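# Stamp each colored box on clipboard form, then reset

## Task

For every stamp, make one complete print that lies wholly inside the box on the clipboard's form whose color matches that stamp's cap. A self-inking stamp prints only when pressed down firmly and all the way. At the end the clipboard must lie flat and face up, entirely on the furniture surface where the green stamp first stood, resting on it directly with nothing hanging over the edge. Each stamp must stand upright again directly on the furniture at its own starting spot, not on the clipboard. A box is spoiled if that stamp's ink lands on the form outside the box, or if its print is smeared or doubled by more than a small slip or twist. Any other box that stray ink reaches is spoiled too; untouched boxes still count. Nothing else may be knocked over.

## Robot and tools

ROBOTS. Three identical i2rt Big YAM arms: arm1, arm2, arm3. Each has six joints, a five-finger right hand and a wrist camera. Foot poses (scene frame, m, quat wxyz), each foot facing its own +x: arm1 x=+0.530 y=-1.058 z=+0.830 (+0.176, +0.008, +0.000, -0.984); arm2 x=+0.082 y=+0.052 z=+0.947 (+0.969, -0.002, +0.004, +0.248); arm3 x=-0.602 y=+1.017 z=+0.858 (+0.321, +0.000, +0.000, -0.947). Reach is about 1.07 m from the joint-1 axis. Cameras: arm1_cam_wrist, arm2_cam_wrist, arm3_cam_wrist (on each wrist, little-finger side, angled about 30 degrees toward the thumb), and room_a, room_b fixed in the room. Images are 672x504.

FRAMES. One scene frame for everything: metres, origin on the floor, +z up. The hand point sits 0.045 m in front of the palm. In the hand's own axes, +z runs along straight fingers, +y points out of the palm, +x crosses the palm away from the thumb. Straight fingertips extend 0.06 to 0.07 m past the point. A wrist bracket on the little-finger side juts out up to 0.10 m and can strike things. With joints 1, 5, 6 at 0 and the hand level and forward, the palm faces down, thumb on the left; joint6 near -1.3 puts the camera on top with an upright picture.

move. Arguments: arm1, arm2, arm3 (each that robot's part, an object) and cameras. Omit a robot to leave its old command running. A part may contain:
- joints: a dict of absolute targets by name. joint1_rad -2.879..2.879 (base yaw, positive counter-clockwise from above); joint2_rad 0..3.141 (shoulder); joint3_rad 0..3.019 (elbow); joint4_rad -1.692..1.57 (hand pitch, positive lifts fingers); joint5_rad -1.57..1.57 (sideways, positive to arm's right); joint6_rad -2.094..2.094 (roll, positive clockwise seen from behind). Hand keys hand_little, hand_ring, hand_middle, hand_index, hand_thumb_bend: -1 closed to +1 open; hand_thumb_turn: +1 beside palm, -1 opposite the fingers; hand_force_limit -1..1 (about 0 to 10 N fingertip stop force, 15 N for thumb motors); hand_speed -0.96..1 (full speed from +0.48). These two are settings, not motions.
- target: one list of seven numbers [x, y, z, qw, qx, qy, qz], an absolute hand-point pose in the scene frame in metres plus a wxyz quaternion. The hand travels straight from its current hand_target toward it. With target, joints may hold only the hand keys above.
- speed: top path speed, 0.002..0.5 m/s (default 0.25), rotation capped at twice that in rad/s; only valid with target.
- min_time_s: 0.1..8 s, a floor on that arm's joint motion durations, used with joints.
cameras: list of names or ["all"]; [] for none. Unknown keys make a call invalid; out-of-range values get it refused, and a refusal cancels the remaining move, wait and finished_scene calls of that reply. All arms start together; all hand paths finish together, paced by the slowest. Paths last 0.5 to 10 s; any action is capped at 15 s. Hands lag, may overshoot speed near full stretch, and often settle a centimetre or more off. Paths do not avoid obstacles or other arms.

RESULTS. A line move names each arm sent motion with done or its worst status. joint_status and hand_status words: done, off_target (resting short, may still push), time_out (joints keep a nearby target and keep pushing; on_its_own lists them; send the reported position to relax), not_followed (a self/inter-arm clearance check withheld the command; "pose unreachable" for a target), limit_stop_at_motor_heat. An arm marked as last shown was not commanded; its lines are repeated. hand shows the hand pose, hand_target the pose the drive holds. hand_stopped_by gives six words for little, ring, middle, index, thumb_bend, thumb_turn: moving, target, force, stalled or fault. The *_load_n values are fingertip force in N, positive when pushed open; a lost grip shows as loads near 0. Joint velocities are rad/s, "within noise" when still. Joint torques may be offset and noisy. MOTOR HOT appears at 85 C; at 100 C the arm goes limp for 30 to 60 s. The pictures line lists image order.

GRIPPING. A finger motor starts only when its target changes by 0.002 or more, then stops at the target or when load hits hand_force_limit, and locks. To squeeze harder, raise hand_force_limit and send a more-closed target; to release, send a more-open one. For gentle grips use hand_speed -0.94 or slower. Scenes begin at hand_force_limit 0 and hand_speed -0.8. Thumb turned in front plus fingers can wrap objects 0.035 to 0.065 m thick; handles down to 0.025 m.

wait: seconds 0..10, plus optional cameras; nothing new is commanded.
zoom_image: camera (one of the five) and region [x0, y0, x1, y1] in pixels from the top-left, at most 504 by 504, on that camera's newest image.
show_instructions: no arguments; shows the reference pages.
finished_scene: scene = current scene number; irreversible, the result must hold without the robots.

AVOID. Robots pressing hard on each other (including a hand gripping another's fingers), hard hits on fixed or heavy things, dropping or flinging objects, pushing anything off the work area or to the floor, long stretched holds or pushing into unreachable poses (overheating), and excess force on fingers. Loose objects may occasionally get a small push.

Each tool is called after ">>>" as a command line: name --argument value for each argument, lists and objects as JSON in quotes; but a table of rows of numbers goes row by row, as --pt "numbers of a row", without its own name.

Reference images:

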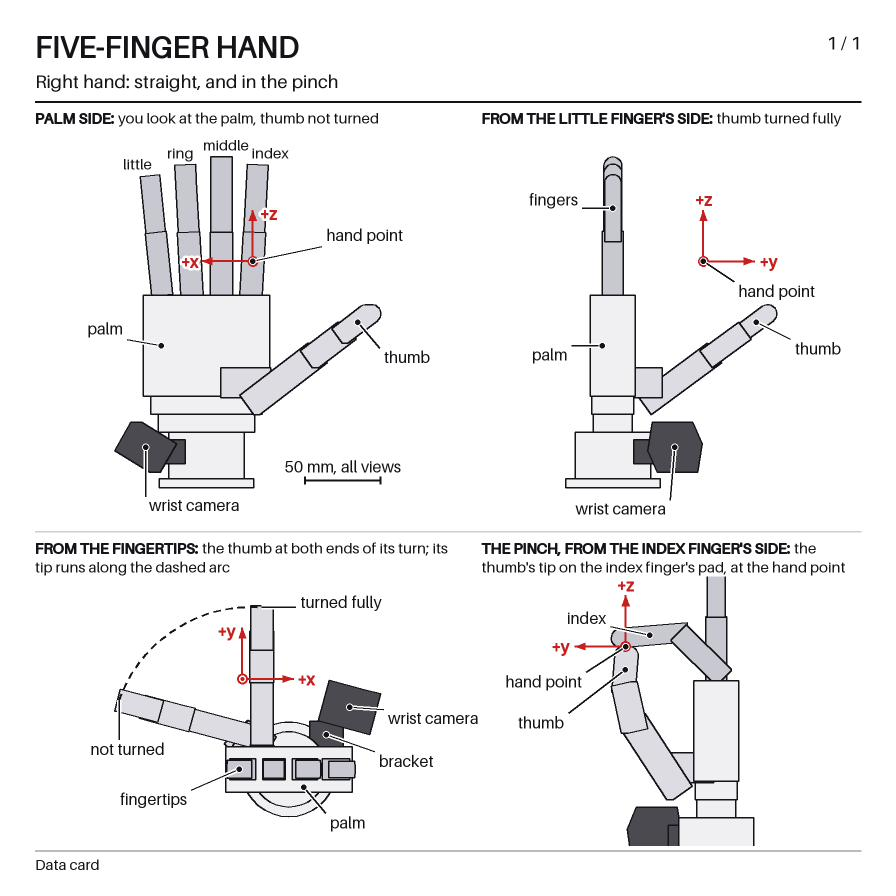

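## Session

>>> move

Scene clock: 0.00 s.
Joint torques (N m): no reading
Motor temperatures (°C): arm1=[28 24 30 24 24 24] | arm2=[25 27 30 23 26 26] | arm3=[27 27 30 23 26 27]
Heat: arm1: hottest joint3_rad 30 °C; arm2: hottest joint3_rad 30 °C; arm3: hottest joint3_rad 30 °C.
Joint velocities: within noise
arm1.joint_positions: joint1_rad=-0.554 joint2_rad=+0.629 joint3_rad=+1.414 joint4_rad=-1.182 joint5_rad=+0.167 joint6_rad=-1.088 hand_little=+1.000 hand_ring=+1.000 hand_middle=+1.000 hand_index=+1.000 hand_thumb_turn=+1.000 hand_thumb_bend=+1.000 hand_force_limit=+0.000 hand_speed=-0.800
arm1.joint_status: not commanded
arm1.hand_stopped_by: target,target,target,target,target,target
arm1.little_load_n: 0.0
arm1.ring_load_n: 0.0
arm1.middle_load_n: 0.0
arm1.index_load_n: 0.0
arm1.thumb_bend_load_n: 0.0
arm1.thumb_turn_load_n: 0.0
arm1.hand: x=+0.2970 y=-0.9410 z=+1.3533 quat_wxyz=(+0.550, -0.321, -0.771, +0.005) (m; scene frame)
arm1.hand_target: x=+0.2984 y=-0.9413 z=+1.3640 quat_wxyz=(+0.560, -0.320, -0.764, +0.007) (m; scene frame)
arm1.hand_status: not commanded
arm2.joint_positions: joint1_rad=-0.204 joint2_rad=+0.643 joint3_rad=+1.377 joint4_rad=-1.344 joint5_rad=+0.072 joint6_rad=-1.254 hand_little=+1.000 hand_ring=+1.000 hand_middle=+1.000 hand_index=+1.000 hand_thumb_turn=+1.000 hand_thumb_bend=+1.000 hand_force_limit=+0.000 hand_speed=-0.800
arm2.joint_status: not commanded
arm2.hand_stopped_by: target,target,target,target,target,target
arm2.little_load_n: 0.0
arm2.ring_load_n: 0.0
arm2.middle_load_n: 0.0
arm2.index_load_n: 0.0
arm2.thumb_bend_load_n: 0.0
arm2.thumb_turn_load_n: 0.0
arm2.hand: x=+0.3253 y=+0.0634 z=+1.4221 quat_wxyz=(-0.106, +0.888, -0.024, +0.447) (m; scene frame)
arm2.hand_target: x=+0.3250 y=+0.0634 z=+1.4359 quat_wxyz=(-0.111, +0.880, -0.024, +0.461) (m; scene frame)
arm2.hand_status: not commanded
arm3.joint_positions: joint1_rad=+0.699 joint2_rad=+0.626 joint3_rad=+1.326 joint4_rad=-1.159 joint5_rad=-0.259 joint6_rad=-0.839 hand_little=+1.000 hand_ring=+1.000 hand_middle=+1.000 hand_index=+1.000 hand_thumb_turn=+1.000 hand_thumb_bend=+1.000 hand_force_limit=+0.000 hand_speed=-0.800
arm3.joint_status: not commanded
arm3.hand_stopped_by: target,target,target,target,target,target
arm3.little_load_n: 0.0
arm3.ring_load_n: 0.0
arm3.middle_load_n: 0.0
arm3.index_load_n: 0.0
arm3.thumb_bend_load_n: 0.0
arm3.thumb_turn_load_n: 0.0
arm3.hand: x=-0.6325 y=+0.7583 z=+1.3363 quat_wxyz=(+0.170, +0.322, -0.781, +0.507) (m; scene frame)
arm3.hand_target: x=-0.6323 y=+0.7591 z=+1.3470 quat_wxyz=(+0.175, +0.321, -0.775, +0.516) (m; scene frame)
arm3.hand_status: not commanded
pictures: arm1_cam_wrist, arm2_cam_wrist, arm3_cam_wrist, room_a, room_b
camera_calibration:
arm1_cam_wrist: T_world_to_cam=[[0.457863, 0.873136, -0.16732, 0.909629], [0.685439, -0.466561, -0.559012, 0.109736], [-0.566159, 0.141263, -0.812102, 1.51286], [0, 0, 0, 1]] pos_world=[0.364816, -0.956743, 1.44214]
arm2_cam_wrist: T_world_to_cam=[[0.162097, -0.986607, 0.0182169, -0.0214884], [-0.912146, -0.156855, -0.378663, 0.84383], [0.376449, 0.0447639, -0.925355, 1.30348], [0, 0, 0, 1]] pos_world=[0.282487, 0.0528101, 1.5261]
arm3_cam_wrist: T_world_to_cam=[[-0.878767, 0.171663, -0.445309, -0.0982755], [0.381139, 0.813993, -0.438347, 0.209562], [0.287231, -0.554929, -0.780738, 1.75832], [0, 0, 0, 1]] pos_world=[-0.671277, 0.822032, 1.42089]

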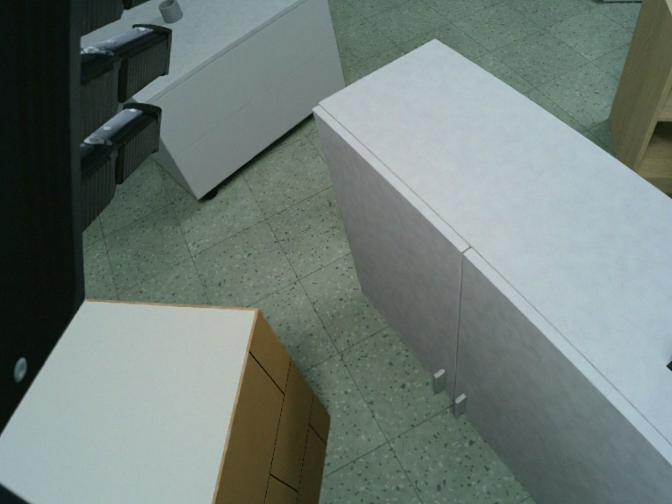

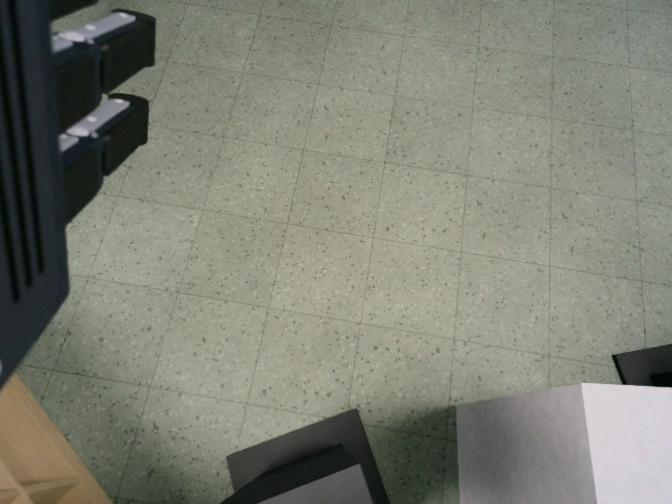

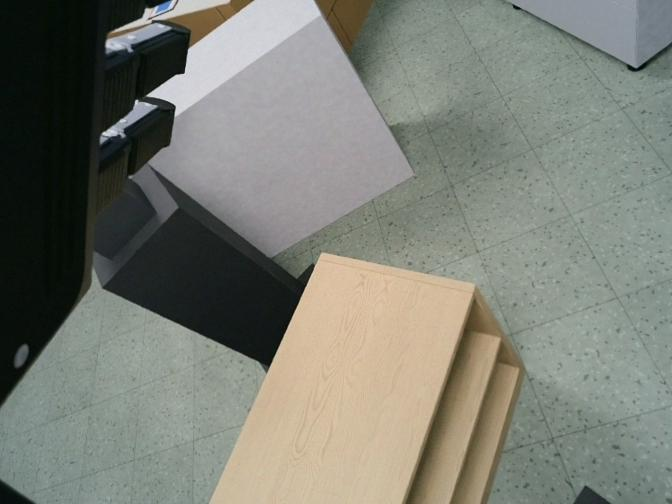

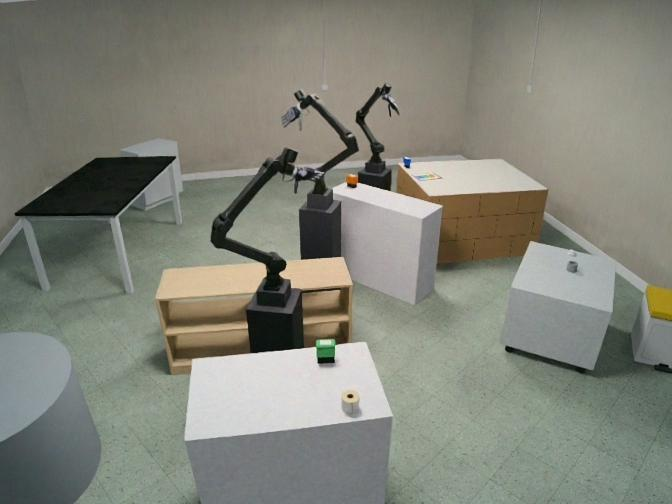

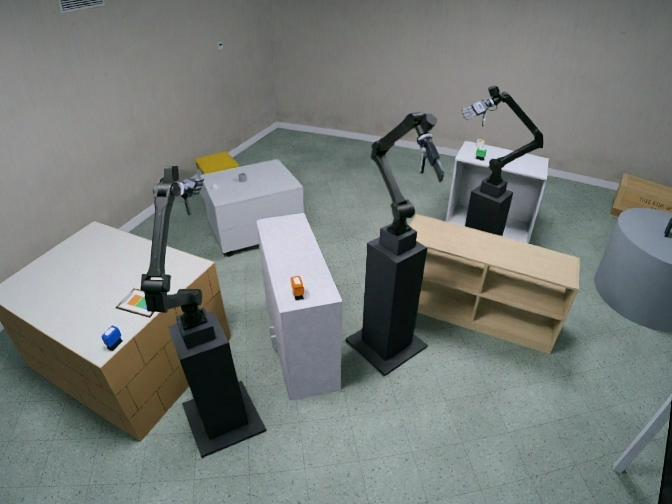

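>>> zoom_image --camera "room_b" --region '[0, 200, 252, 450]'

>>> zoom_image --camera "room_b" --region '[400, 100, 620, 360]'

>>> zoom_image --camera "room_a" --region '[140, 100, 560, 440]'

Scaled by 2.000 from the camera's 672x504 image, which has a finer 960x720 frame.

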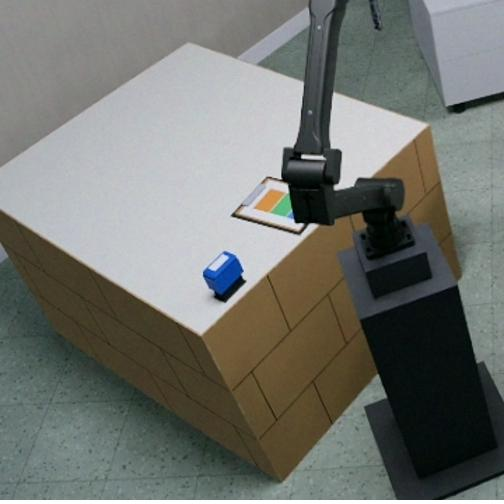

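Scaled by 1.938 from the camera's 672x504 image, which has a finer 960x720 frame.

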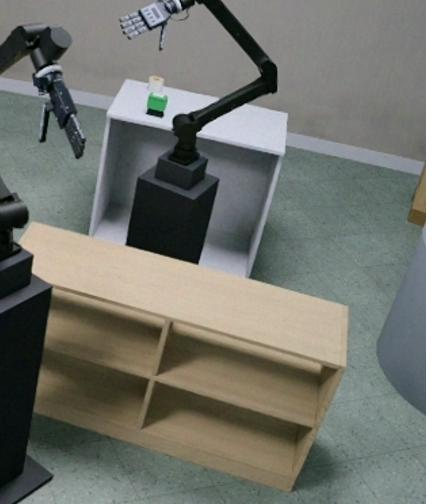

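Scaled by 1.200 from the camera's 672x504 image, which has a finer 960x720 frame.

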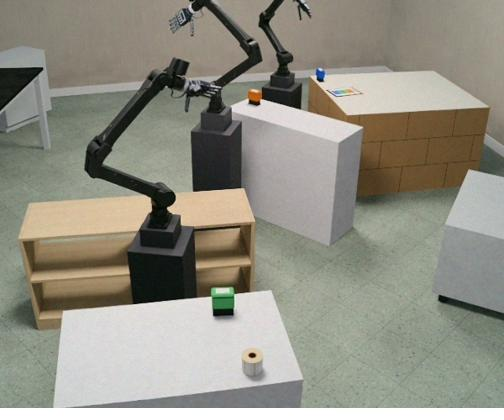

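>>> move --arm1 '{"joints": {"joint1_rad": 1.01, "joint6_rad": -1.24}, "min_time_s": 3}' --arm2 '{"joints": {"joint1_rad": 1.05, "joint6_rad": -1.24}, "min_time_s": 3}' --arm3 '{"joints": {"joint1_rad": -0.88, "joint6_rad": -1.24}, "min_time_s": 3}' --cameras '["all"]'

Scene clock: 12.27 s.
Joint torques (N m): arm1=[1.2 2.55 8.32 2.24 0.04 0.08] | arm2=[0.26 2.55 9.46 1.95 0.12 0.16] | arm3=[-0.38 0.97 10.37 1.37 -0.17 -0.15]
Motor temperatures (°C): arm1=[28 24 32 24 24 24] | arm2=[25 27 31 23 26 26] | arm3=[27 27 32 23 26 27]
Heat: arm1: hottest joint3_rad 32 °C; arm2: hottest joint3_rad 31 °C; arm3: hottest joint3_rad 32 °C.
move: arm1 done; arm2 done; arm3 done
Joint velocities: within noise
arm1.joint_positions: joint1_rad=+0.997 joint2_rad=+0.629 joint3_rad=+1.414 joint4_rad=-1.182 joint5_rad=+0.167 joint6_rad=-1.228 hand_little=+1.000 hand_ring=+1.000 hand_middle=+1.000 hand_index=+1.000 hand_thumb_turn=+1.000 hand_thumb_bend=+1.000 hand_force_limit=+0.000 hand_speed=-0.800
arm1.joint_status: all done
arm1.hand_stopped_by: target,target,target,target,target,target
arm1.little_load_n: 0.0
arm1.ring_load_n: 0.0
arm1.middle_load_n: 0.0
arm1.index_load_n: 0.0
arm1.thumb_bend_load_n: 0.0
arm1.thumb_turn_load_n: 0.0
arm1.hand: x=+0.3910 y=-1.2807 z=+1.3600 quat_wxyz=(+0.411, +0.357, -0.753, +0.369) (m; scene frame)
arm1.hand_target: x=+0.3936 y=-1.2807 z=+1.3714 quat_wxyz=(+0.417, +0.362, -0.743, +0.378) (m; scene frame)
arm1.hand_status: not commanded
arm2.joint_positions: joint1_rad=+1.036 joint2_rad=+0.643 joint3_rad=+1.377 joint4_rad=-1.344 joint5_rad=+0.072 joint6_rad=-1.251 hand_little=+1.000 hand_ring=+1.000 hand_middle=+1.000 hand_index=+1.000 hand_thumb_turn=+1.000 hand_thumb_bend=+1.000 hand_force_limit=+0.000 hand_speed=-0.800
arm2.joint_status: all done
arm2.hand_stopped_by: target,target,target,target,target,target
arm2.little_load_n: 0.0
arm2.ring_load_n: 0.0
arm2.middle_load_n: 0.0
arm2.index_load_n: 0.0
arm2.thumb_bend_load_n: 0.0
arm2.thumb_turn_load_n: 0.0
arm2.hand: x=+0.1544 y=+0.2846 z=+1.4217 quat_wxyz=(-0.350, +0.739, +0.493, +0.298) (m; scene frame)
arm2.hand_target: x=+0.1508 y=+0.2851 z=+1.4351 quat_wxyz=(-0.365, +0.732, +0.489, +0.302) (m; scene frame)
arm2.hand_status: not commanded
arm3.joint_positions: joint1_rad=-0.869 joint2_rad=+0.626 joint3_rad=+1.326 joint4_rad=-1.159 joint5_rad=-0.259 joint6_rad=-1.226 hand_little=+1.000 hand_ring=+1.000 hand_middle=+1.000 hand_index=+1.000 hand_thumb_turn=+1.000 hand_thumb_bend=+1.000 hand_force_limit=+0.000 hand_speed=-0.800
arm3.joint_status: all done
arm3.hand_stopped_by: target,target,target,target,target,target
arm3.little_load_n: 0.0
arm3.ring_load_n: 0.0
arm3.middle_load_n: 0.0
arm3.index_load_n: 0.0
arm3.thumb_bend_load_n: 0.0
arm3.thumb_turn_load_n: 0.0
arm3.hand: x=-0.8665 y=+1.0702 z=+1.3461 quat_wxyz=(+0.515, -0.167, -0.828, +0.143) (m; scene frame)
arm3.hand_target: x=-0.8652 y=+1.0735 z=+1.3576 quat_wxyz=(+0.527, -0.163, -0.823, +0.137) (m; scene frame)
arm3.hand_status: not commanded
pictures: arm1_cam_wrist, arm2_cam_wrist, arm3_cam_wrist, room_a, room_b
camera_calibration:
arm1_cam_wrist: T_world_to_cam=[[-0.900228, 0.430841, -0.0629642, 0.98706], [0.385023, 0.72014, -0.577196, 1.55256], [-0.203337, -0.543851, -0.814174, 0.603094], [0, 0, 0, 1]] pos_world=[0.413438, -1.21534, 1.44931]
arm2_cam_wrist: T_world_to_cam=[[0.985538, -0.169365, 0.00558381, -0.117357], [-0.154669, -0.912507, -0.378693, 0.820711], [0.0692326, 0.372353, -0.925505, 1.31188], [0, 0, 0, 1]] pos_world=[0.151773, 0.240546, 1.52561]
arm3_cam_wrist: T_world_to_cam=[[0.0046911, 0.993128, -0.11694, -0.908772], [0.840393, -0.067293, -0.537784, 1.52408], [-0.541957, -0.0957524, -0.834933, 0.869249], [0, 0, 0, 1]] pos_world=[-0.805467, 1.08832, 1.43912]

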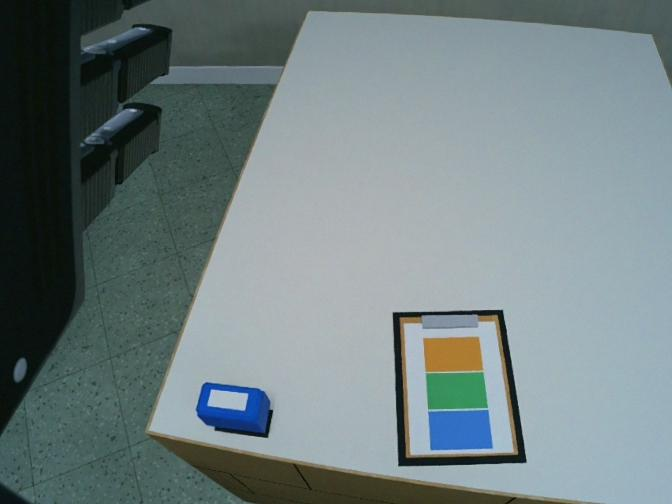

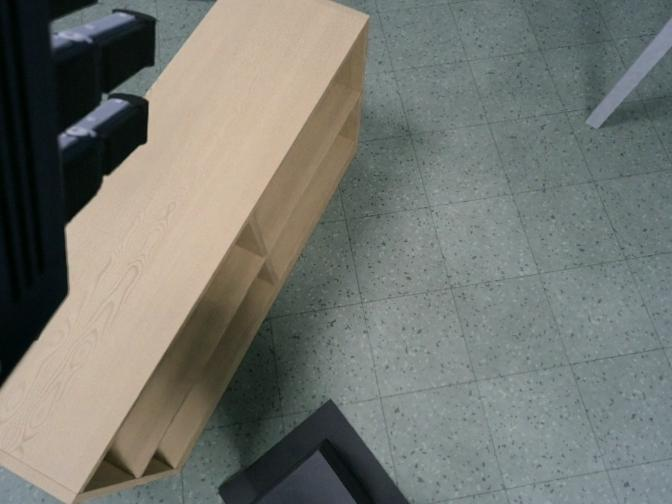

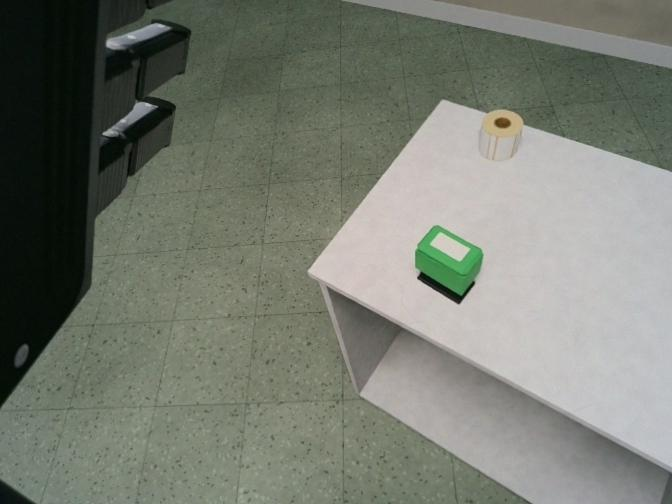

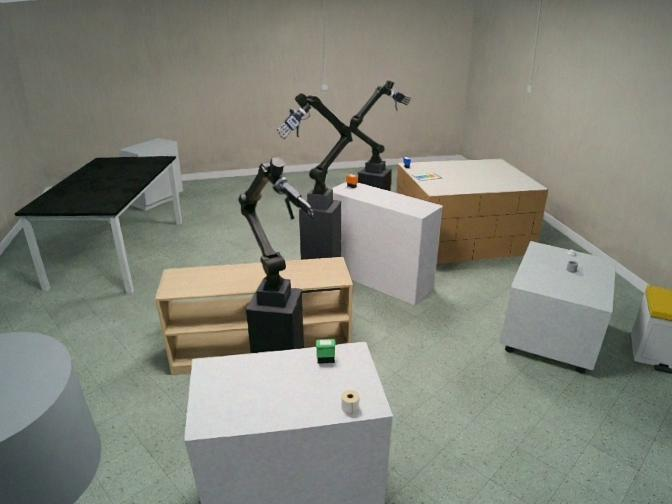

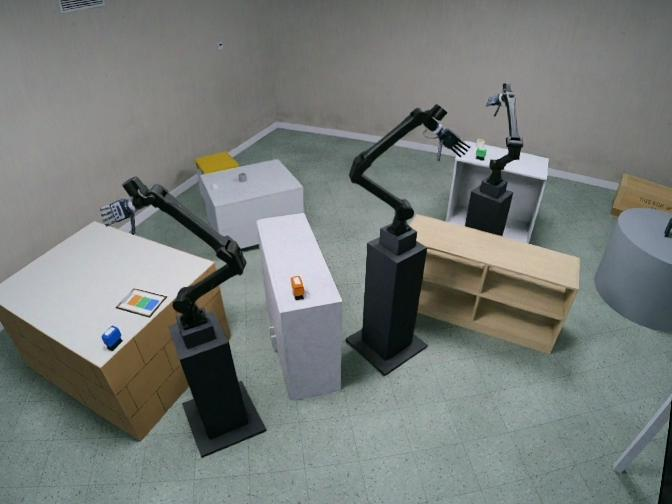

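>>> zoom_image --camera "arm1_cam_wrist" --region '[130, 290, 560, 504]'

>>> zoom_image --camera "arm3_cam_wrist" --region '[300, 90, 672, 504]'

Scaled by 1.172 from the camera's 672x504 image, which has a finer 960x720 frame.

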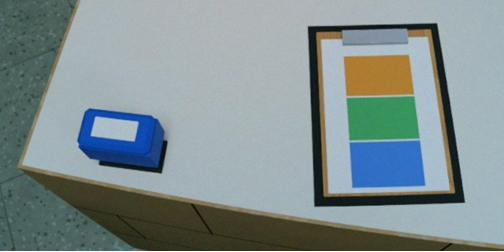

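Scaled by 1.217 from the camera's 672x504 image, which has a finer 960x720 frame.

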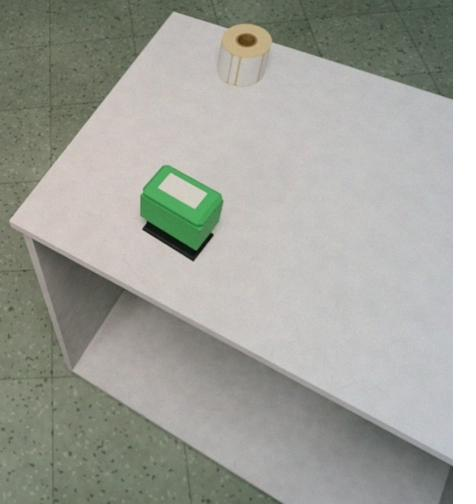

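>>> move --arm1 '{"target": [0.36, -1.45, 1.08, 0.1982, 0.4287, -0.8590, 0.1979]}' --arm2 '{"target": [0.0, 0.55, 1.2, -0.2458, 0.7030, 0.6538, 0.1342]}' --arm3 '{"target": [-1.08, 1.13, 1.15, 0.2791, -0.2229, -0.9338, 0.0244]}' --cameras '["all"]'

Scene clock: 24.67 s.
Joint torques (N m): arm1=[-0.56 -7.59 8.91 2.1 -0.13 0.24] | arm2=[0.26 -8.12 13.46 1.63 -0.1 -0.07] | arm3=[1.38 -10.7 14.3 0.64 0.06 -0.09]
Motor temperatures (°C): arm1=[28 24 33 24 24 24] | arm2=[25 27 33 23 26 26] | arm3=[27 27 34 23 26 27]
Heat: arm1: hottest joint3_rad 33 °C; arm2: hottest joint3_rad 33 °C; arm3: hottest joint3_rad 34 °C.
move: arm1 done; arm2 off_target; arm3 off_target
Joint velocities: within noise
arm1.joint_positions: joint1_rad=+0.958 joint2_rad=+1.164 joint3_rad=+1.159 joint4_rad=-1.010 joint5_rad=+0.042 joint6_rad=-1.227 hand_little=+1.000 hand_ring=+1.000 hand_middle=+1.000 hand_index=+1.000 hand_thumb_turn=+1.000 hand_thumb_bend=+1.000 hand_force_limit=+0.000 hand_speed=-0.800
arm1.joint_status: not commanded
arm1.hand_stopped_by: target,target,target,target,target,target
arm1.little_load_n: 0.0
arm1.ring_load_n: 0.0
arm1.middle_load_n: 0.0
arm1.index_load_n: 0.0
arm1.thumb_bend_load_n: 0.0
arm1.thumb_turn_load_n: 0.0
arm1.hand: x=+0.3663 y=-1.4455 z=+1.0770 quat_wxyz=(+0.193, +0.440, -0.856, +0.191) (m; scene frame)
arm1.hand_target: x=+0.3601 y=-1.4499 z=+1.0800 quat_wxyz=(+0.198, +0.429, -0.859, +0.198) (m; scene frame)
arm1.hand_status: done (0.008 m and 1.7 deg from the pose sent, 0.329 m and 34.7 deg at the start)
arm2.joint_positions: joint1_rad=+1.325 joint2_rad=+1.375 joint3_rad=+1.289 joint4_rad=-0.994 joint5_rad=+0.020 joint6_rad=-1.227 hand_little=+1.000 hand_ring=+1.000 hand_middle=+1.000 hand_index=+1.000 hand_thumb_turn=+1.000 hand_thumb_bend=+1.000 hand_force_limit=+0.000 hand_speed=-0.800
arm2.joint_status: not commanded
arm2.hand_stopped_by: target,target,target,target,target,target
arm2.little_load_n: 0.0
arm2.ring_load_n: 0.0
arm2.middle_load_n: 0.0
arm2.index_load_n: 0.0
arm2.thumb_bend_load_n: 0.0
arm2.thumb_turn_load_n: 0.0
arm2.hand: x=+0.0111 y=+0.5282 z=+1.1680 quat_wxyz=(-0.211, +0.718, +0.653, +0.118) (m; scene frame)
arm2.hand_target: x=+0.0004 y=+0.5477 z=+1.2005 quat_wxyz=(-0.246, +0.703, +0.654, +0.134) (m; scene frame)
arm2.hand_status: off_target (0.040 m and 4.8 deg from the pose sent, 0.379 m and 29.3 deg at the start)
arm3.joint_positions: joint1_rad=-0.796 joint2_rad=+1.340 joint3_rad=+1.379 joint4_rad=-1.078 joint5_rad=+0.005 joint6_rad=-1.230 hand_little=+1.000 hand_ring=+1.000 hand_middle=+1.000 hand_index=+1.000 hand_thumb_turn=+1.000 hand_thumb_bend=+1.000 hand_force_limit=+0.000 hand_speed=-0.800
arm3.joint_status: not commanded
arm3.hand_stopped_by: target,target,target,target,target,target
arm3.little_load_n: 0.0
arm3.ring_load_n: 0.0
arm3.middle_load_n: 0.0
arm3.index_load_n: 0.0
arm3.thumb_bend_load_n: 0.0
arm3.thumb_turn_load_n: 0.0
arm3.hand: x=-1.0663 y=+1.1321 z=+1.1317 quat_wxyz=(+0.262, -0.232, -0.937, +0.024) (m; scene frame)
arm3.hand_target: x=-1.0792 y=+1.1297 z=+1.1500 quat_wxyz=(+0.279, -0.223, -0.934, +0.024) (m; scene frame)
arm3.hand_status: off_target (0.023 m and 2.3 deg from the pose sent, 0.296 m and 33.3 deg at the start)
pictures: arm1_cam_wrist, arm2_cam_wrist, arm3_cam_wrist, room_a, room_b
camera_calibration:
arm1_cam_wrist: T_world_to_cam=[[-0.917882, 0.395734, -0.029797, 0.937866], [0.395748, 0.918342, 0.00567769, 1.17211], [0.0296107, -0.00658064, -0.99954, 1.16885], [0, 0, 0, 1]] pos_world=[0.362379, -1.43986, 1.1896]
arm2_cam_wrist: T_world_to_cam=[[0.989819, 0.142167, 0.00679832, -0.099417], [0.141166, -0.986704, 0.0805448, 0.424203], [0.0181587, -0.0787651, -0.996728, 1.31836], [0, 0, 0, 1]] pos_world=[0.0145819, 0.536537, 1.28056]
arm3_cam_wrist: T_world_to_cam=[[0.162124, 0.986641, 0.0159535, -0.969635], [0.986549, -0.162409, 0.0185524, 1.21474], [0.0208956, 0.0127311, -0.999701, 1.2517], [0, 0, 0, 1]] pos_world=[-1.06735, 1.13803, 1.24426]

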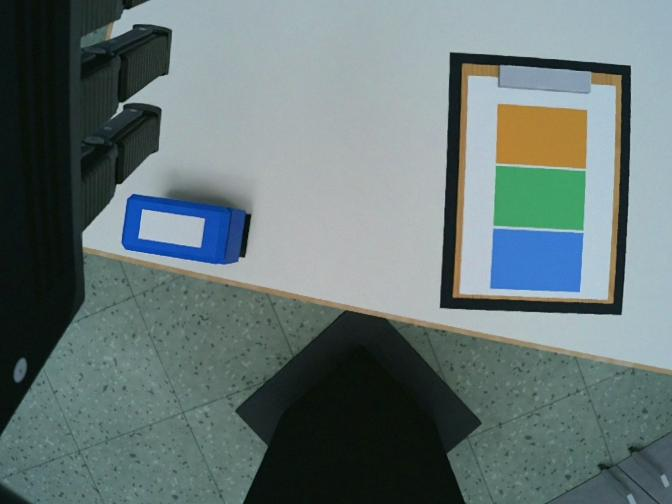

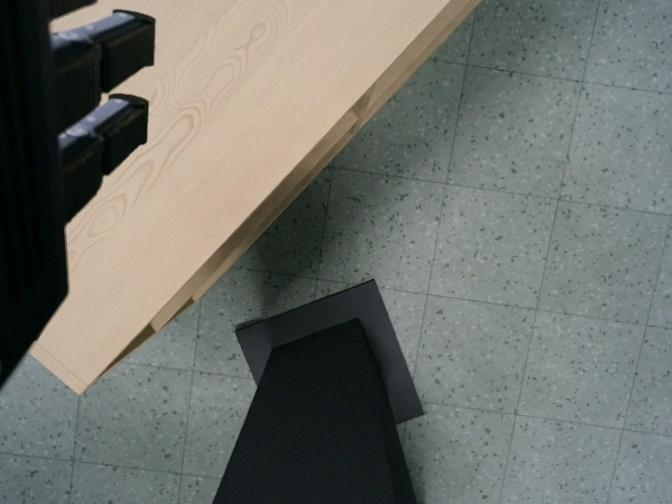

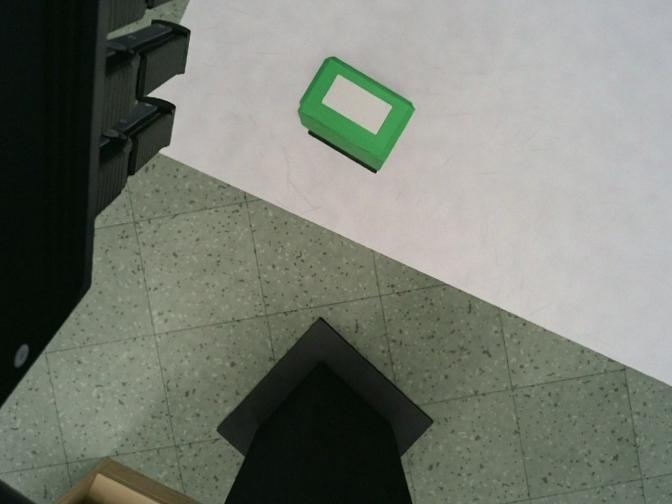

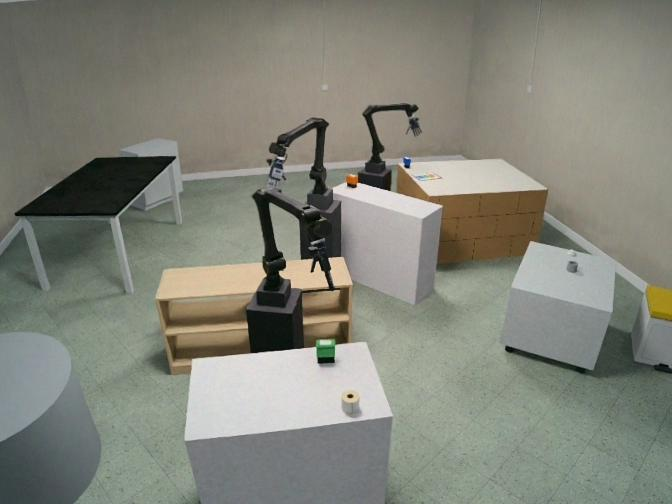

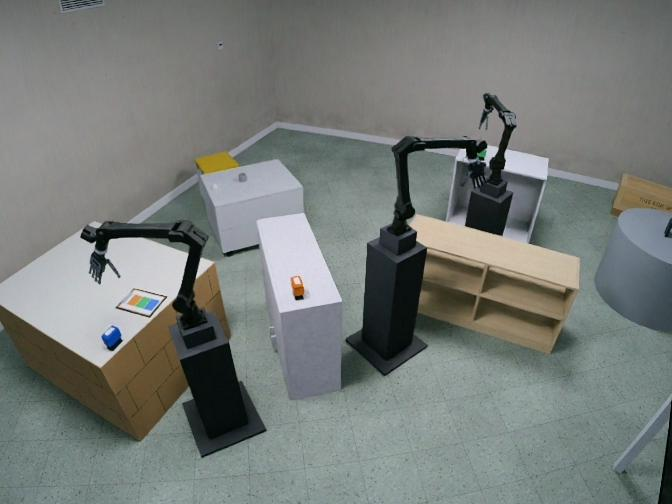

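>>> zoom_image --camera "arm1_cam_wrist" --region '[100, 170, 280, 290]'

>>> zoom_image --camera "arm1_cam_wrist" --region '[420, 30, 672, 330]'

>>> zoom_image --camera "arm3_cam_wrist" --region '[280, 40, 440, 190]'

Scaled by 2.800 from the camera's 672x504 image, which has a finer 960x720 frame.

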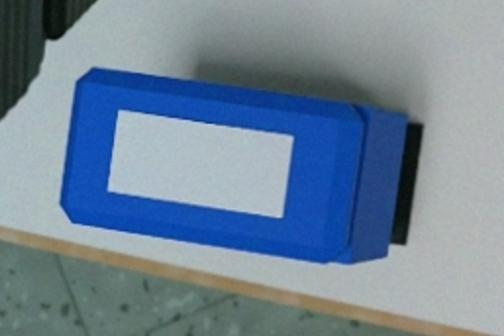

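Scaled by 1.680 from the camera's 672x504 image, which has a finer 960x720 frame.

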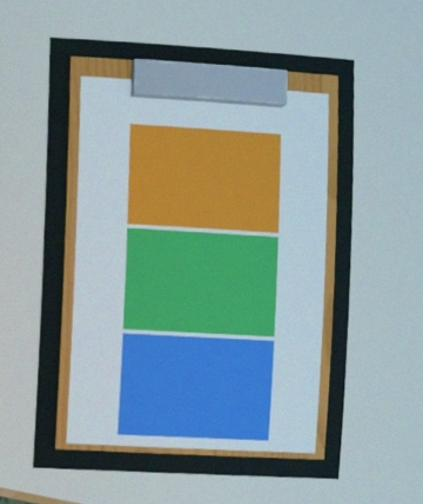

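Scaled by 3.150 from the camera's 672x504 image, which has a finer 960x720 frame.

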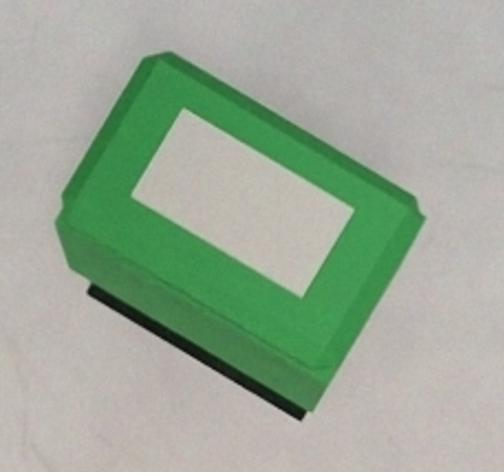

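>>> move --arm1 '{"joints": {"joint1_rad": 1.15, "joint6_rad": 0.5, "joint5_rad": 0.0, "hand_thumb_turn": -1, "hand_speed": 0.3}, "min_time_s": 1.5}'

>>> move --arm1 '{"target": [0.5123, -1.4982, 0.92, 0, 0.2723, 0.9622, 0], "speed": 0.2}' --cameras '["arm1_cam_wrist", "room_b"]'

Scene clock: 38.10 s.
Joint torques (N m): arm1=[0.97 -7.53 8.91 2.03 -0.18 0.28] | arm2=[0.56 -8.06 13.56 1.76 -0.1 -0.07] | arm3=[1.38 -10.7 14.28 0.64 0.06 -0.09]
Motor temperatures (°C): arm1=[28 24 35 24 24 24] | arm2=[25 27 37 23 26 26] | arm3=[27 27 35 23 26 27]
Heat: arm1: hottest joint3_rad 35 °C; arm2: hottest joint3_rad 37 °C; arm3: hottest joint3_rad 35 °C.
move: arm1 done
Joint velocities: within noise
arm1.joint_positions: joint1_rad=+1.138 joint2_rad=+1.164 joint3_rad=+1.159 joint4_rad=-1.010 joint5_rad=+0.002 joint6_rad=+0.488 hand_little=+1.000 hand_ring=+1.000 hand_middle=+1.000 hand_index=+1.000 hand_thumb_turn=-1.000 hand_thumb_bend=+1.000 hand_force_limit=+0.000 hand_speed=+0.300
arm1.joint_status: all done
arm1.hand_stopped_by: target,target,target,target,target,target
arm1.little_load_n: 0.0
arm1.ring_load_n: 0.0
arm1.middle_load_n: 0.0
arm1.index_load_n: 0.0
arm1.thumb_bend_load_n: 0.0
arm1.thumb_turn_load_n: 0.0
arm1.hand: x=+0.5465 y=-1.4866 z=+1.0836 quat_wxyz=(-0.062, -0.272, -0.923, +0.265) (m; scene frame)
arm1.hand_target: x=+0.5519 y=-1.4938 z=+1.0879 quat_wxyz=(-0.068, -0.271, -0.921, +0.273) (m; scene frame)
arm1.hand_status: not commanded
arm2, arm3: as last shown
pictures: none

Scene clock: 40.40 s.
Joint torques (N m): arm1=[-0.56 -13.57 10.22 0.08 0.06 0.07] | arm2=[0.09 -7.88 13.38 1.59 -0.08 -0.04] | arm3=[1.38 -10.7 14.28 0.64 0.06 -0.09]
Motor temperatures (°C): arm1=[28 24 36 24 24 24] | arm2=[25 27 37 23 26 26] | arm3=[27 27 35 23 26 27]
Heat: arm1: hottest joint3_rad 36 °C; arm2: hottest joint3_rad 37 °C; arm3: hottest joint3_rad 35 °C.
move: arm1 off_target
Joint velocities: within noise
arm1.joint_positions: joint1_rad=+1.083 joint2_rad=+1.647 joint3_rad=+1.242 joint4_rad=-1.178 joint5_rad=+0.014 joint6_rad=+0.416 hand_little=+1.000 hand_ring=+1.000 hand_middle=+1.000 hand_index=+1.000 hand_thumb_turn=-1.000 hand_thumb_bend=+1.000 hand_force_limit=+0.000 hand_speed=+0.300
arm1.joint_status: not commanded
arm1.hand_stopped_by: target,target,target,target,target,target
arm1.little_load_n: 0.0
arm1.ring_load_n: 0.0
arm1.middle_load_n: 0.0
arm1.index_load_n: 0.0
arm1.thumb_bend_load_n: 0.0
arm1.thumb_turn_load_n: 0.0
arm1.hand: x=+0.5209 y=-1.4845 z=+0.9126 quat_wxyz=(+0.000, -0.272, -0.962, -0.009) (m; scene frame)
arm1.hand_target: x=+0.5123 y=-1.4978 z=+0.9201 quat_wxyz=(+0.000, -0.272, -0.962, +0.000) (m; scene frame)
arm1.hand_status: off_target (0.018 m and 1.0 deg from the pose sent, 0.167 m and 31.6 deg at the start)
arm2, arm3: as last shown
arm3.index_load_n: -0.5
pictures: arm1_cam_wrist, room_b
camera_calibration:
arm1_cam_wrist: T_world_to_cam=[[0.332648, 0.942222, 0.0395326, 1.18696], [0.796417, -0.303128, 0.523291, -1.34665], [0.50504, -0.142587, -0.851236, 0.414907], [0, 0, 0, 1]] pos_world=[0.468112, -1.46742, 1.01095]

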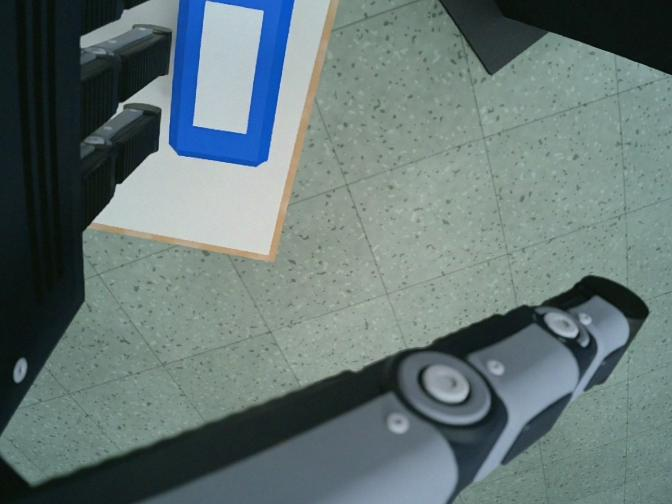

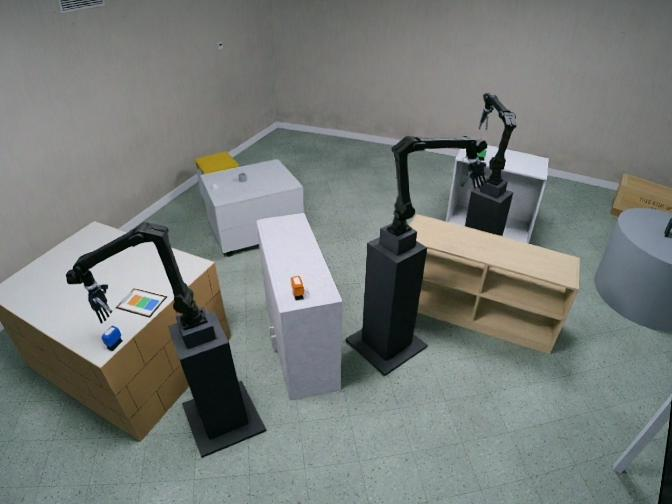

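>>> move --arm1 '{"target": [0.5174, -1.5225, 0.88, 0, 0.2723, 0.9622, 0], "speed": 0.15}' --cameras '["arm1_cam_wrist"]'

Scene clock: 43.17 s.
Joint torques (N m): arm1=[0.62 -14.45 9.72 0.81 0.05 0.2] | arm2=[0.09 -8.12 13.3 1.63 -0.08 -0.04] | arm3=[1.44 -10.7 14.28 0.64 0.06 -0.09]
Motor temperatures (°C): arm1=[28 24 36 24 24 24] | arm2=[25 27 38 23 26 26] | arm3=[27 27 35 23 26 27]
Heat: arm1: hottest joint3_rad 36 °C; arm2: hottest joint3_rad 38 °C; arm3: hottest joint3_rad 35 °C.
move: arm1 off_target
Joint velocities: within noise
arm1.joint_positions: joint1_rad=+1.083 joint2_rad=+1.743 joint3_rad=+1.262 joint4_rad=-1.120 joint5_rad=+0.014 joint6_rad=+0.416 hand_little=+1.000 hand_ring=+1.000 hand_middle=+1.000 hand_index=+1.000 hand_thumb_turn=-1.000 hand_thumb_bend=+1.000 hand_force_limit=+0.000 hand_speed=+0.300
arm1.joint_status: not commanded
arm1.hand_stopped_by: target,target,target,target,target,target
arm1.little_load_n: 0.0
arm1.ring_load_n: 0.0
arm1.middle_load_n: 0.0
arm1.index_load_n: 0.0
arm1.thumb_bend_load_n: 0.0
arm1.thumb_turn_load_n: 0.0
arm1.hand: x=+0.5191 y=-1.5022 z=+0.8760 quat_wxyz=(+0.001, -0.272, -0.962, -0.018) (m; scene frame)
arm1.hand_target: x=+0.5175 y=-1.5220 z=+0.8805 quat_wxyz=(+0.000, -0.272, -0.962, +0.000) (m; scene frame)
arm1.hand_status: off_target (0.021 m and 2.1 deg from the pose sent, 0.050 m and 1.0 deg at the start)
arm2, arm3: as last shown
arm3.index_load_n: 0.0
pictures: arm1_cam_wrist
camera_calibration:
arm1_cam_wrist: T_world_to_cam=[[0.332293, 0.941406, 0.0577647, 1.18861], [0.795182, -0.312562, 0.519606, -1.34173], [0.507215, -0.126728, -0.852451, 0.405829], [0, 0, 0, 1]] pos_world=[0.466114, -1.48691, 0.974462]

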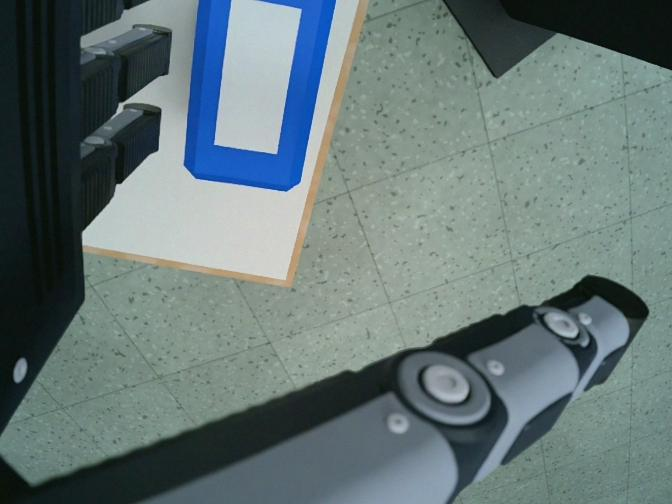

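>>> move --arm1 '{"target": [0.524, -1.5265, 0.806, 0, 0.2723, 0.9622, 0], "speed": 0.12}' --cameras '["arm1_cam_wrist", "room_b"]'

Scene clock: 48.07 s.
Joint torques (N m): arm1=[1.61 -15.44 5.76 0.99 0.05 0.27] | arm2=[0.56 -7.59 13.24 1.59 -0.08 -0.03] | arm3=[1.44 -10.7 14.28 0.65 0.06 -0.09]
Motor temperatures (°C): arm1=[28 25 37 24 24 24] | arm2=[25 28 39 23 26 26] | arm3=[27 27 36 23 26 27]
Heat: arm1: hottest joint3_rad 37 °C; arm2: hottest joint3_rad 39 °C; arm3: hottest joint3_rad 36 °C.
move: arm1 off_target
Joint velocities: within noise
arm1.joint_positions: joint1_rad=+1.083 joint2_rad=+1.850 joint3_rad=+1.238 joint4_rad=-0.946 joint5_rad=+0.014 joint6_rad=+0.420 hand_little=+1.000 hand_ring=+1.000 hand_middle=+1.000 hand_index=+1.000 hand_thumb_turn=-1.000 hand_thumb_bend=+1.000 hand_force_limit=+0.000 hand_speed=+0.300
arm1.joint_status: not commanded
arm1.hand_stopped_by: target,target,target,target,target,target
arm1.little_load_n: 0.0
arm1.ring_load_n: 0.0
arm1.middle_load_n: 0.0
arm1.index_load_n: 0.0
arm1.thumb_bend_load_n: 0.0
arm1.thumb_turn_load_n: 0.0
arm1.hand: x=+0.5171 y=-1.5260 z=+0.8153 quat_wxyz=(-0.002, -0.274, -0.962, +0.004) (m; scene frame)
arm1.hand_target: x=+0.5239 y=-1.5263 z=+0.8062 quat_wxyz=(+0.000, -0.272, -0.962, +0.000) (m; scene frame)
arm1.hand_status: off_target (0.012 m and 0.6 deg from the pose sent, 0.074 m and 2.1 deg at the start)
arm2, arm3: as last shown
pictures: arm1_cam_wrist, room_b
camera_calibration:
arm1_cam_wrist: T_world_to_cam=[[0.33672, 0.941499, 0.014088, 1.24869], [0.796976, -0.292936, 0.528222, -1.29401], [0.501447, -0.166635, -0.848989, 0.291409], [0, 0, 0, 1]] pos_world=[0.464711, -1.50615, 0.913338]

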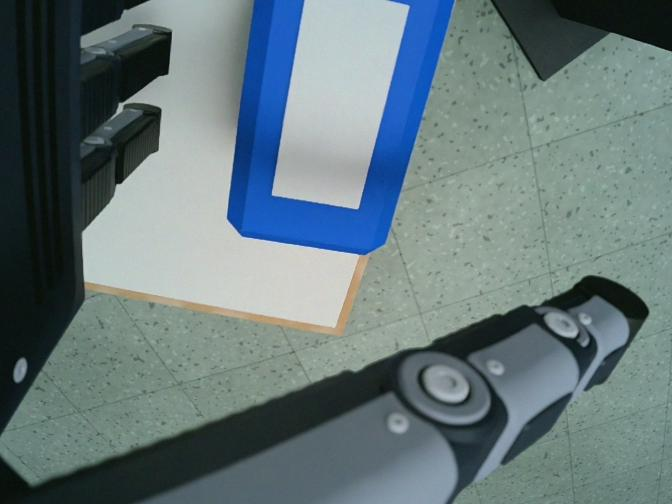

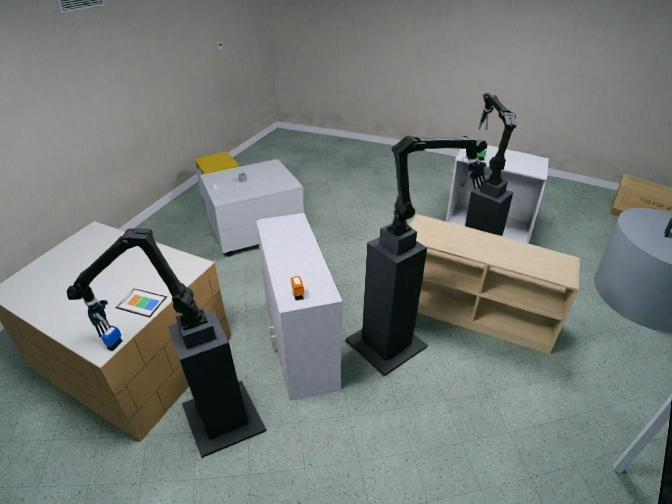

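>>> move --arm1 '{"target": [0.530, -1.508, 0.790, 0, 0.2723, 0.9622, 0], "speed": 0.1}' --cameras '["arm1_cam_wrist"]'

Scene clock: 50.60 s.
Joint torques (N m): arm1=[1.49 -15.91 5.05 0.8 0.07 0.28] | arm2=[0.32 -7.77 13.44 1.65 -0.07 -0.07] | arm3=[1.38 -10.7 14.28 0.64 0.06 -0.09]
Motor temperatures (°C): arm1=[28 25 37 24 24 24] | arm2=[25 28 39 23 26 26] | arm3=[27 27 36 23 26 27]
Heat: arm1: hottest joint3_rad 37 °C; arm2: hottest joint3_rad 39 °C; arm3: hottest joint3_rad 36 °C.
move: arm1 done
Joint velocities: within noise
arm1.joint_positions: joint1_rad=+1.091 joint2_rad=+1.850 joint3_rad=+1.168 joint4_rad=-0.884 joint5_rad=+0.014 joint6_rad=+0.427 hand_little=+1.000 hand_ring=+1.000 hand_middle=+1.000 hand_index=+1.000 hand_thumb_turn=-1.000 hand_thumb_bend=+1.000 hand_force_limit=+0.000 hand_speed=+0.300
arm1.joint_status: not commanded
arm1.hand_stopped_by: target,target,target,target,target,target
arm1.little_load_n: 0.0
arm1.ring_load_n: 0.0
arm1.middle_load_n: 0.0
arm1.index_load_n: 0.0
arm1.thumb_bend_load_n: 0.0
arm1.thumb_turn_load_n: 0.0
arm1.hand: x=+0.5238 y=-1.5078 z=+0.7943 quat_wxyz=(-0.001, -0.273, -0.962, +0.000) (m; scene frame)
arm1.hand_target: x=+0.5300 y=-1.5079 z=+0.7901 quat_wxyz=(+0.000, -0.272, -0.962, +0.000) (m; scene frame)
arm1.hand_status: done (0.008 m and 0.2 deg from the pose sent, 0.034 m and 0.6 deg at the start)
arm2, arm3: as last shown
arm2.thumb_turn_load_n: -0.5
arm3.ring_load_n: -0.5
pictures: arm1_cam_wrist
camera_calibration:
arm1_cam_wrist: T_world_to_cam=[[0.335515, 0.941755, 0.0229615, 1.22363], [0.796668, -0.296665, 0.526602, -1.28708], [0.502742, -0.158391, -0.849802, 0.285668], [0, 0, 0, 1]] pos_world=[0.471211, -1.48894, 0.892443]

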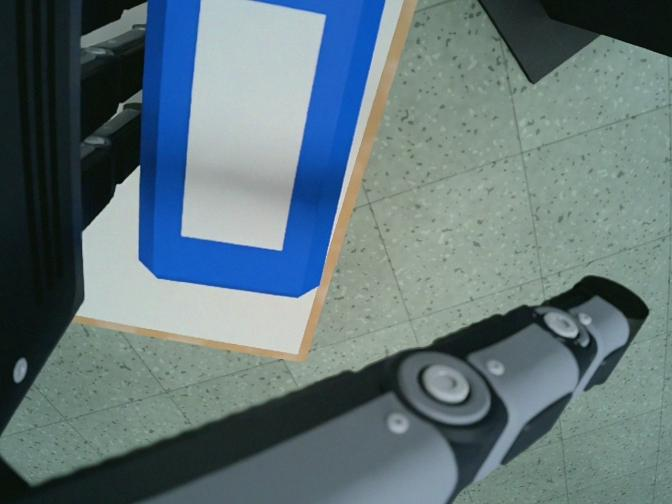

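>>> move --arm1 '{"target": [0.5285, -1.509, 0.771, 0, 0.2723, 0.9622, 0], "speed": 0.08}' --cameras '["arm1_cam_wrist"]'

Scene clock: 52.60 s.
Joint torques (N m): arm1=[1.14 -14.33 5.18 0.85 0.05 0.23] | arm2=[0.26 -7.47 13.3 1.55 -0.08 -0.05] | arm3=[1.38 -10.7 14.3 0.64 0.06 -0.09]
Motor temperatures (°C): arm1=[28 25 36 24 24 24] | arm2=[25 28 40 23 26 26] | arm3=[27 27 36 23 26 27]
Heat: arm1: hottest joint3_rad 36 °C; arm2: hottest joint3_rad 40 °C; arm3: hottest joint3_rad 36 °C.
move: arm1 off_target
Joint velocities: within noise
arm1.joint_positions: joint1_rad=+1.091 joint2_rad=+1.869 joint3_rad=+1.158 joint4_rad=-0.841 joint5_rad=+0.014 joint6_rad=+0.428 hand_little=+1.000 hand_ring=+1.000 hand_middle=+1.000 hand_index=+1.000 hand_thumb_turn=-1.000 hand_thumb_bend=+1.000 hand_force_limit=+0.000 hand_speed=+0.300
arm1.joint_status: not commanded
arm1.hand_stopped_by: target,target,target,target,target,target
arm1.little_load_n: 0.0
arm1.ring_load_n: 0.0
arm1.middle_load_n: 0.0
arm1.index_load_n: 0.0
arm1.thumb_bend_load_n: 0.0
arm1.thumb_turn_load_n: 0.0
arm1.hand: x=+0.5235 y=-1.5114 z=+0.7822 quat_wxyz=(-0.002, -0.273, -0.962, +0.007) (m; scene frame)
arm1.hand_target: x=+0.5285 y=-1.5087 z=+0.7713 quat_wxyz=(+0.000, -0.272, -0.962, +0.000) (m; scene frame)
arm1.hand_status: off_target (0.012 m and 0.9 deg from the pose sent, 0.024 m and 0.2 deg at the start)
arm2, arm3: as last shown
arm2.thumb_turn_load_n: 0.0
arm3.ring_load_n: 0.0
arm3.index_load_n: -0.5
pictures: arm1_cam_wrist
camera_calibration:
arm1_cam_wrist: T_world_to_cam=[[0.336105, 0.94179, 0.0081068, 1.23874], [0.797536, -0.289181, 0.529444, -1.27297], [0.500969, -0.171483, -0.848306, 0.254872], [0, 0, 0, 1]] pos_world=[0.47121, -1.49105, 0.880135]

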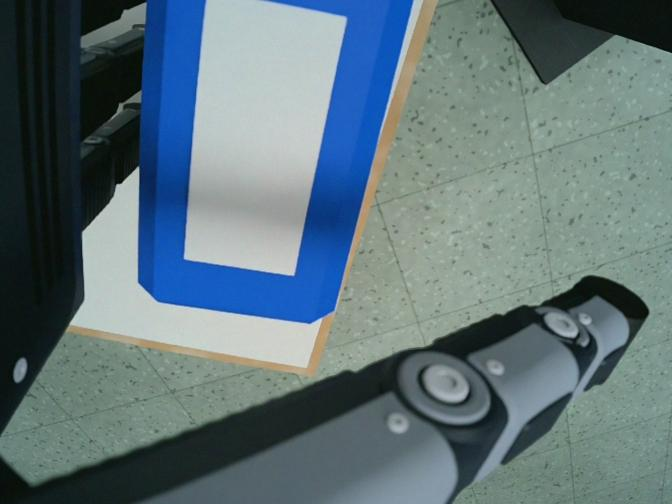

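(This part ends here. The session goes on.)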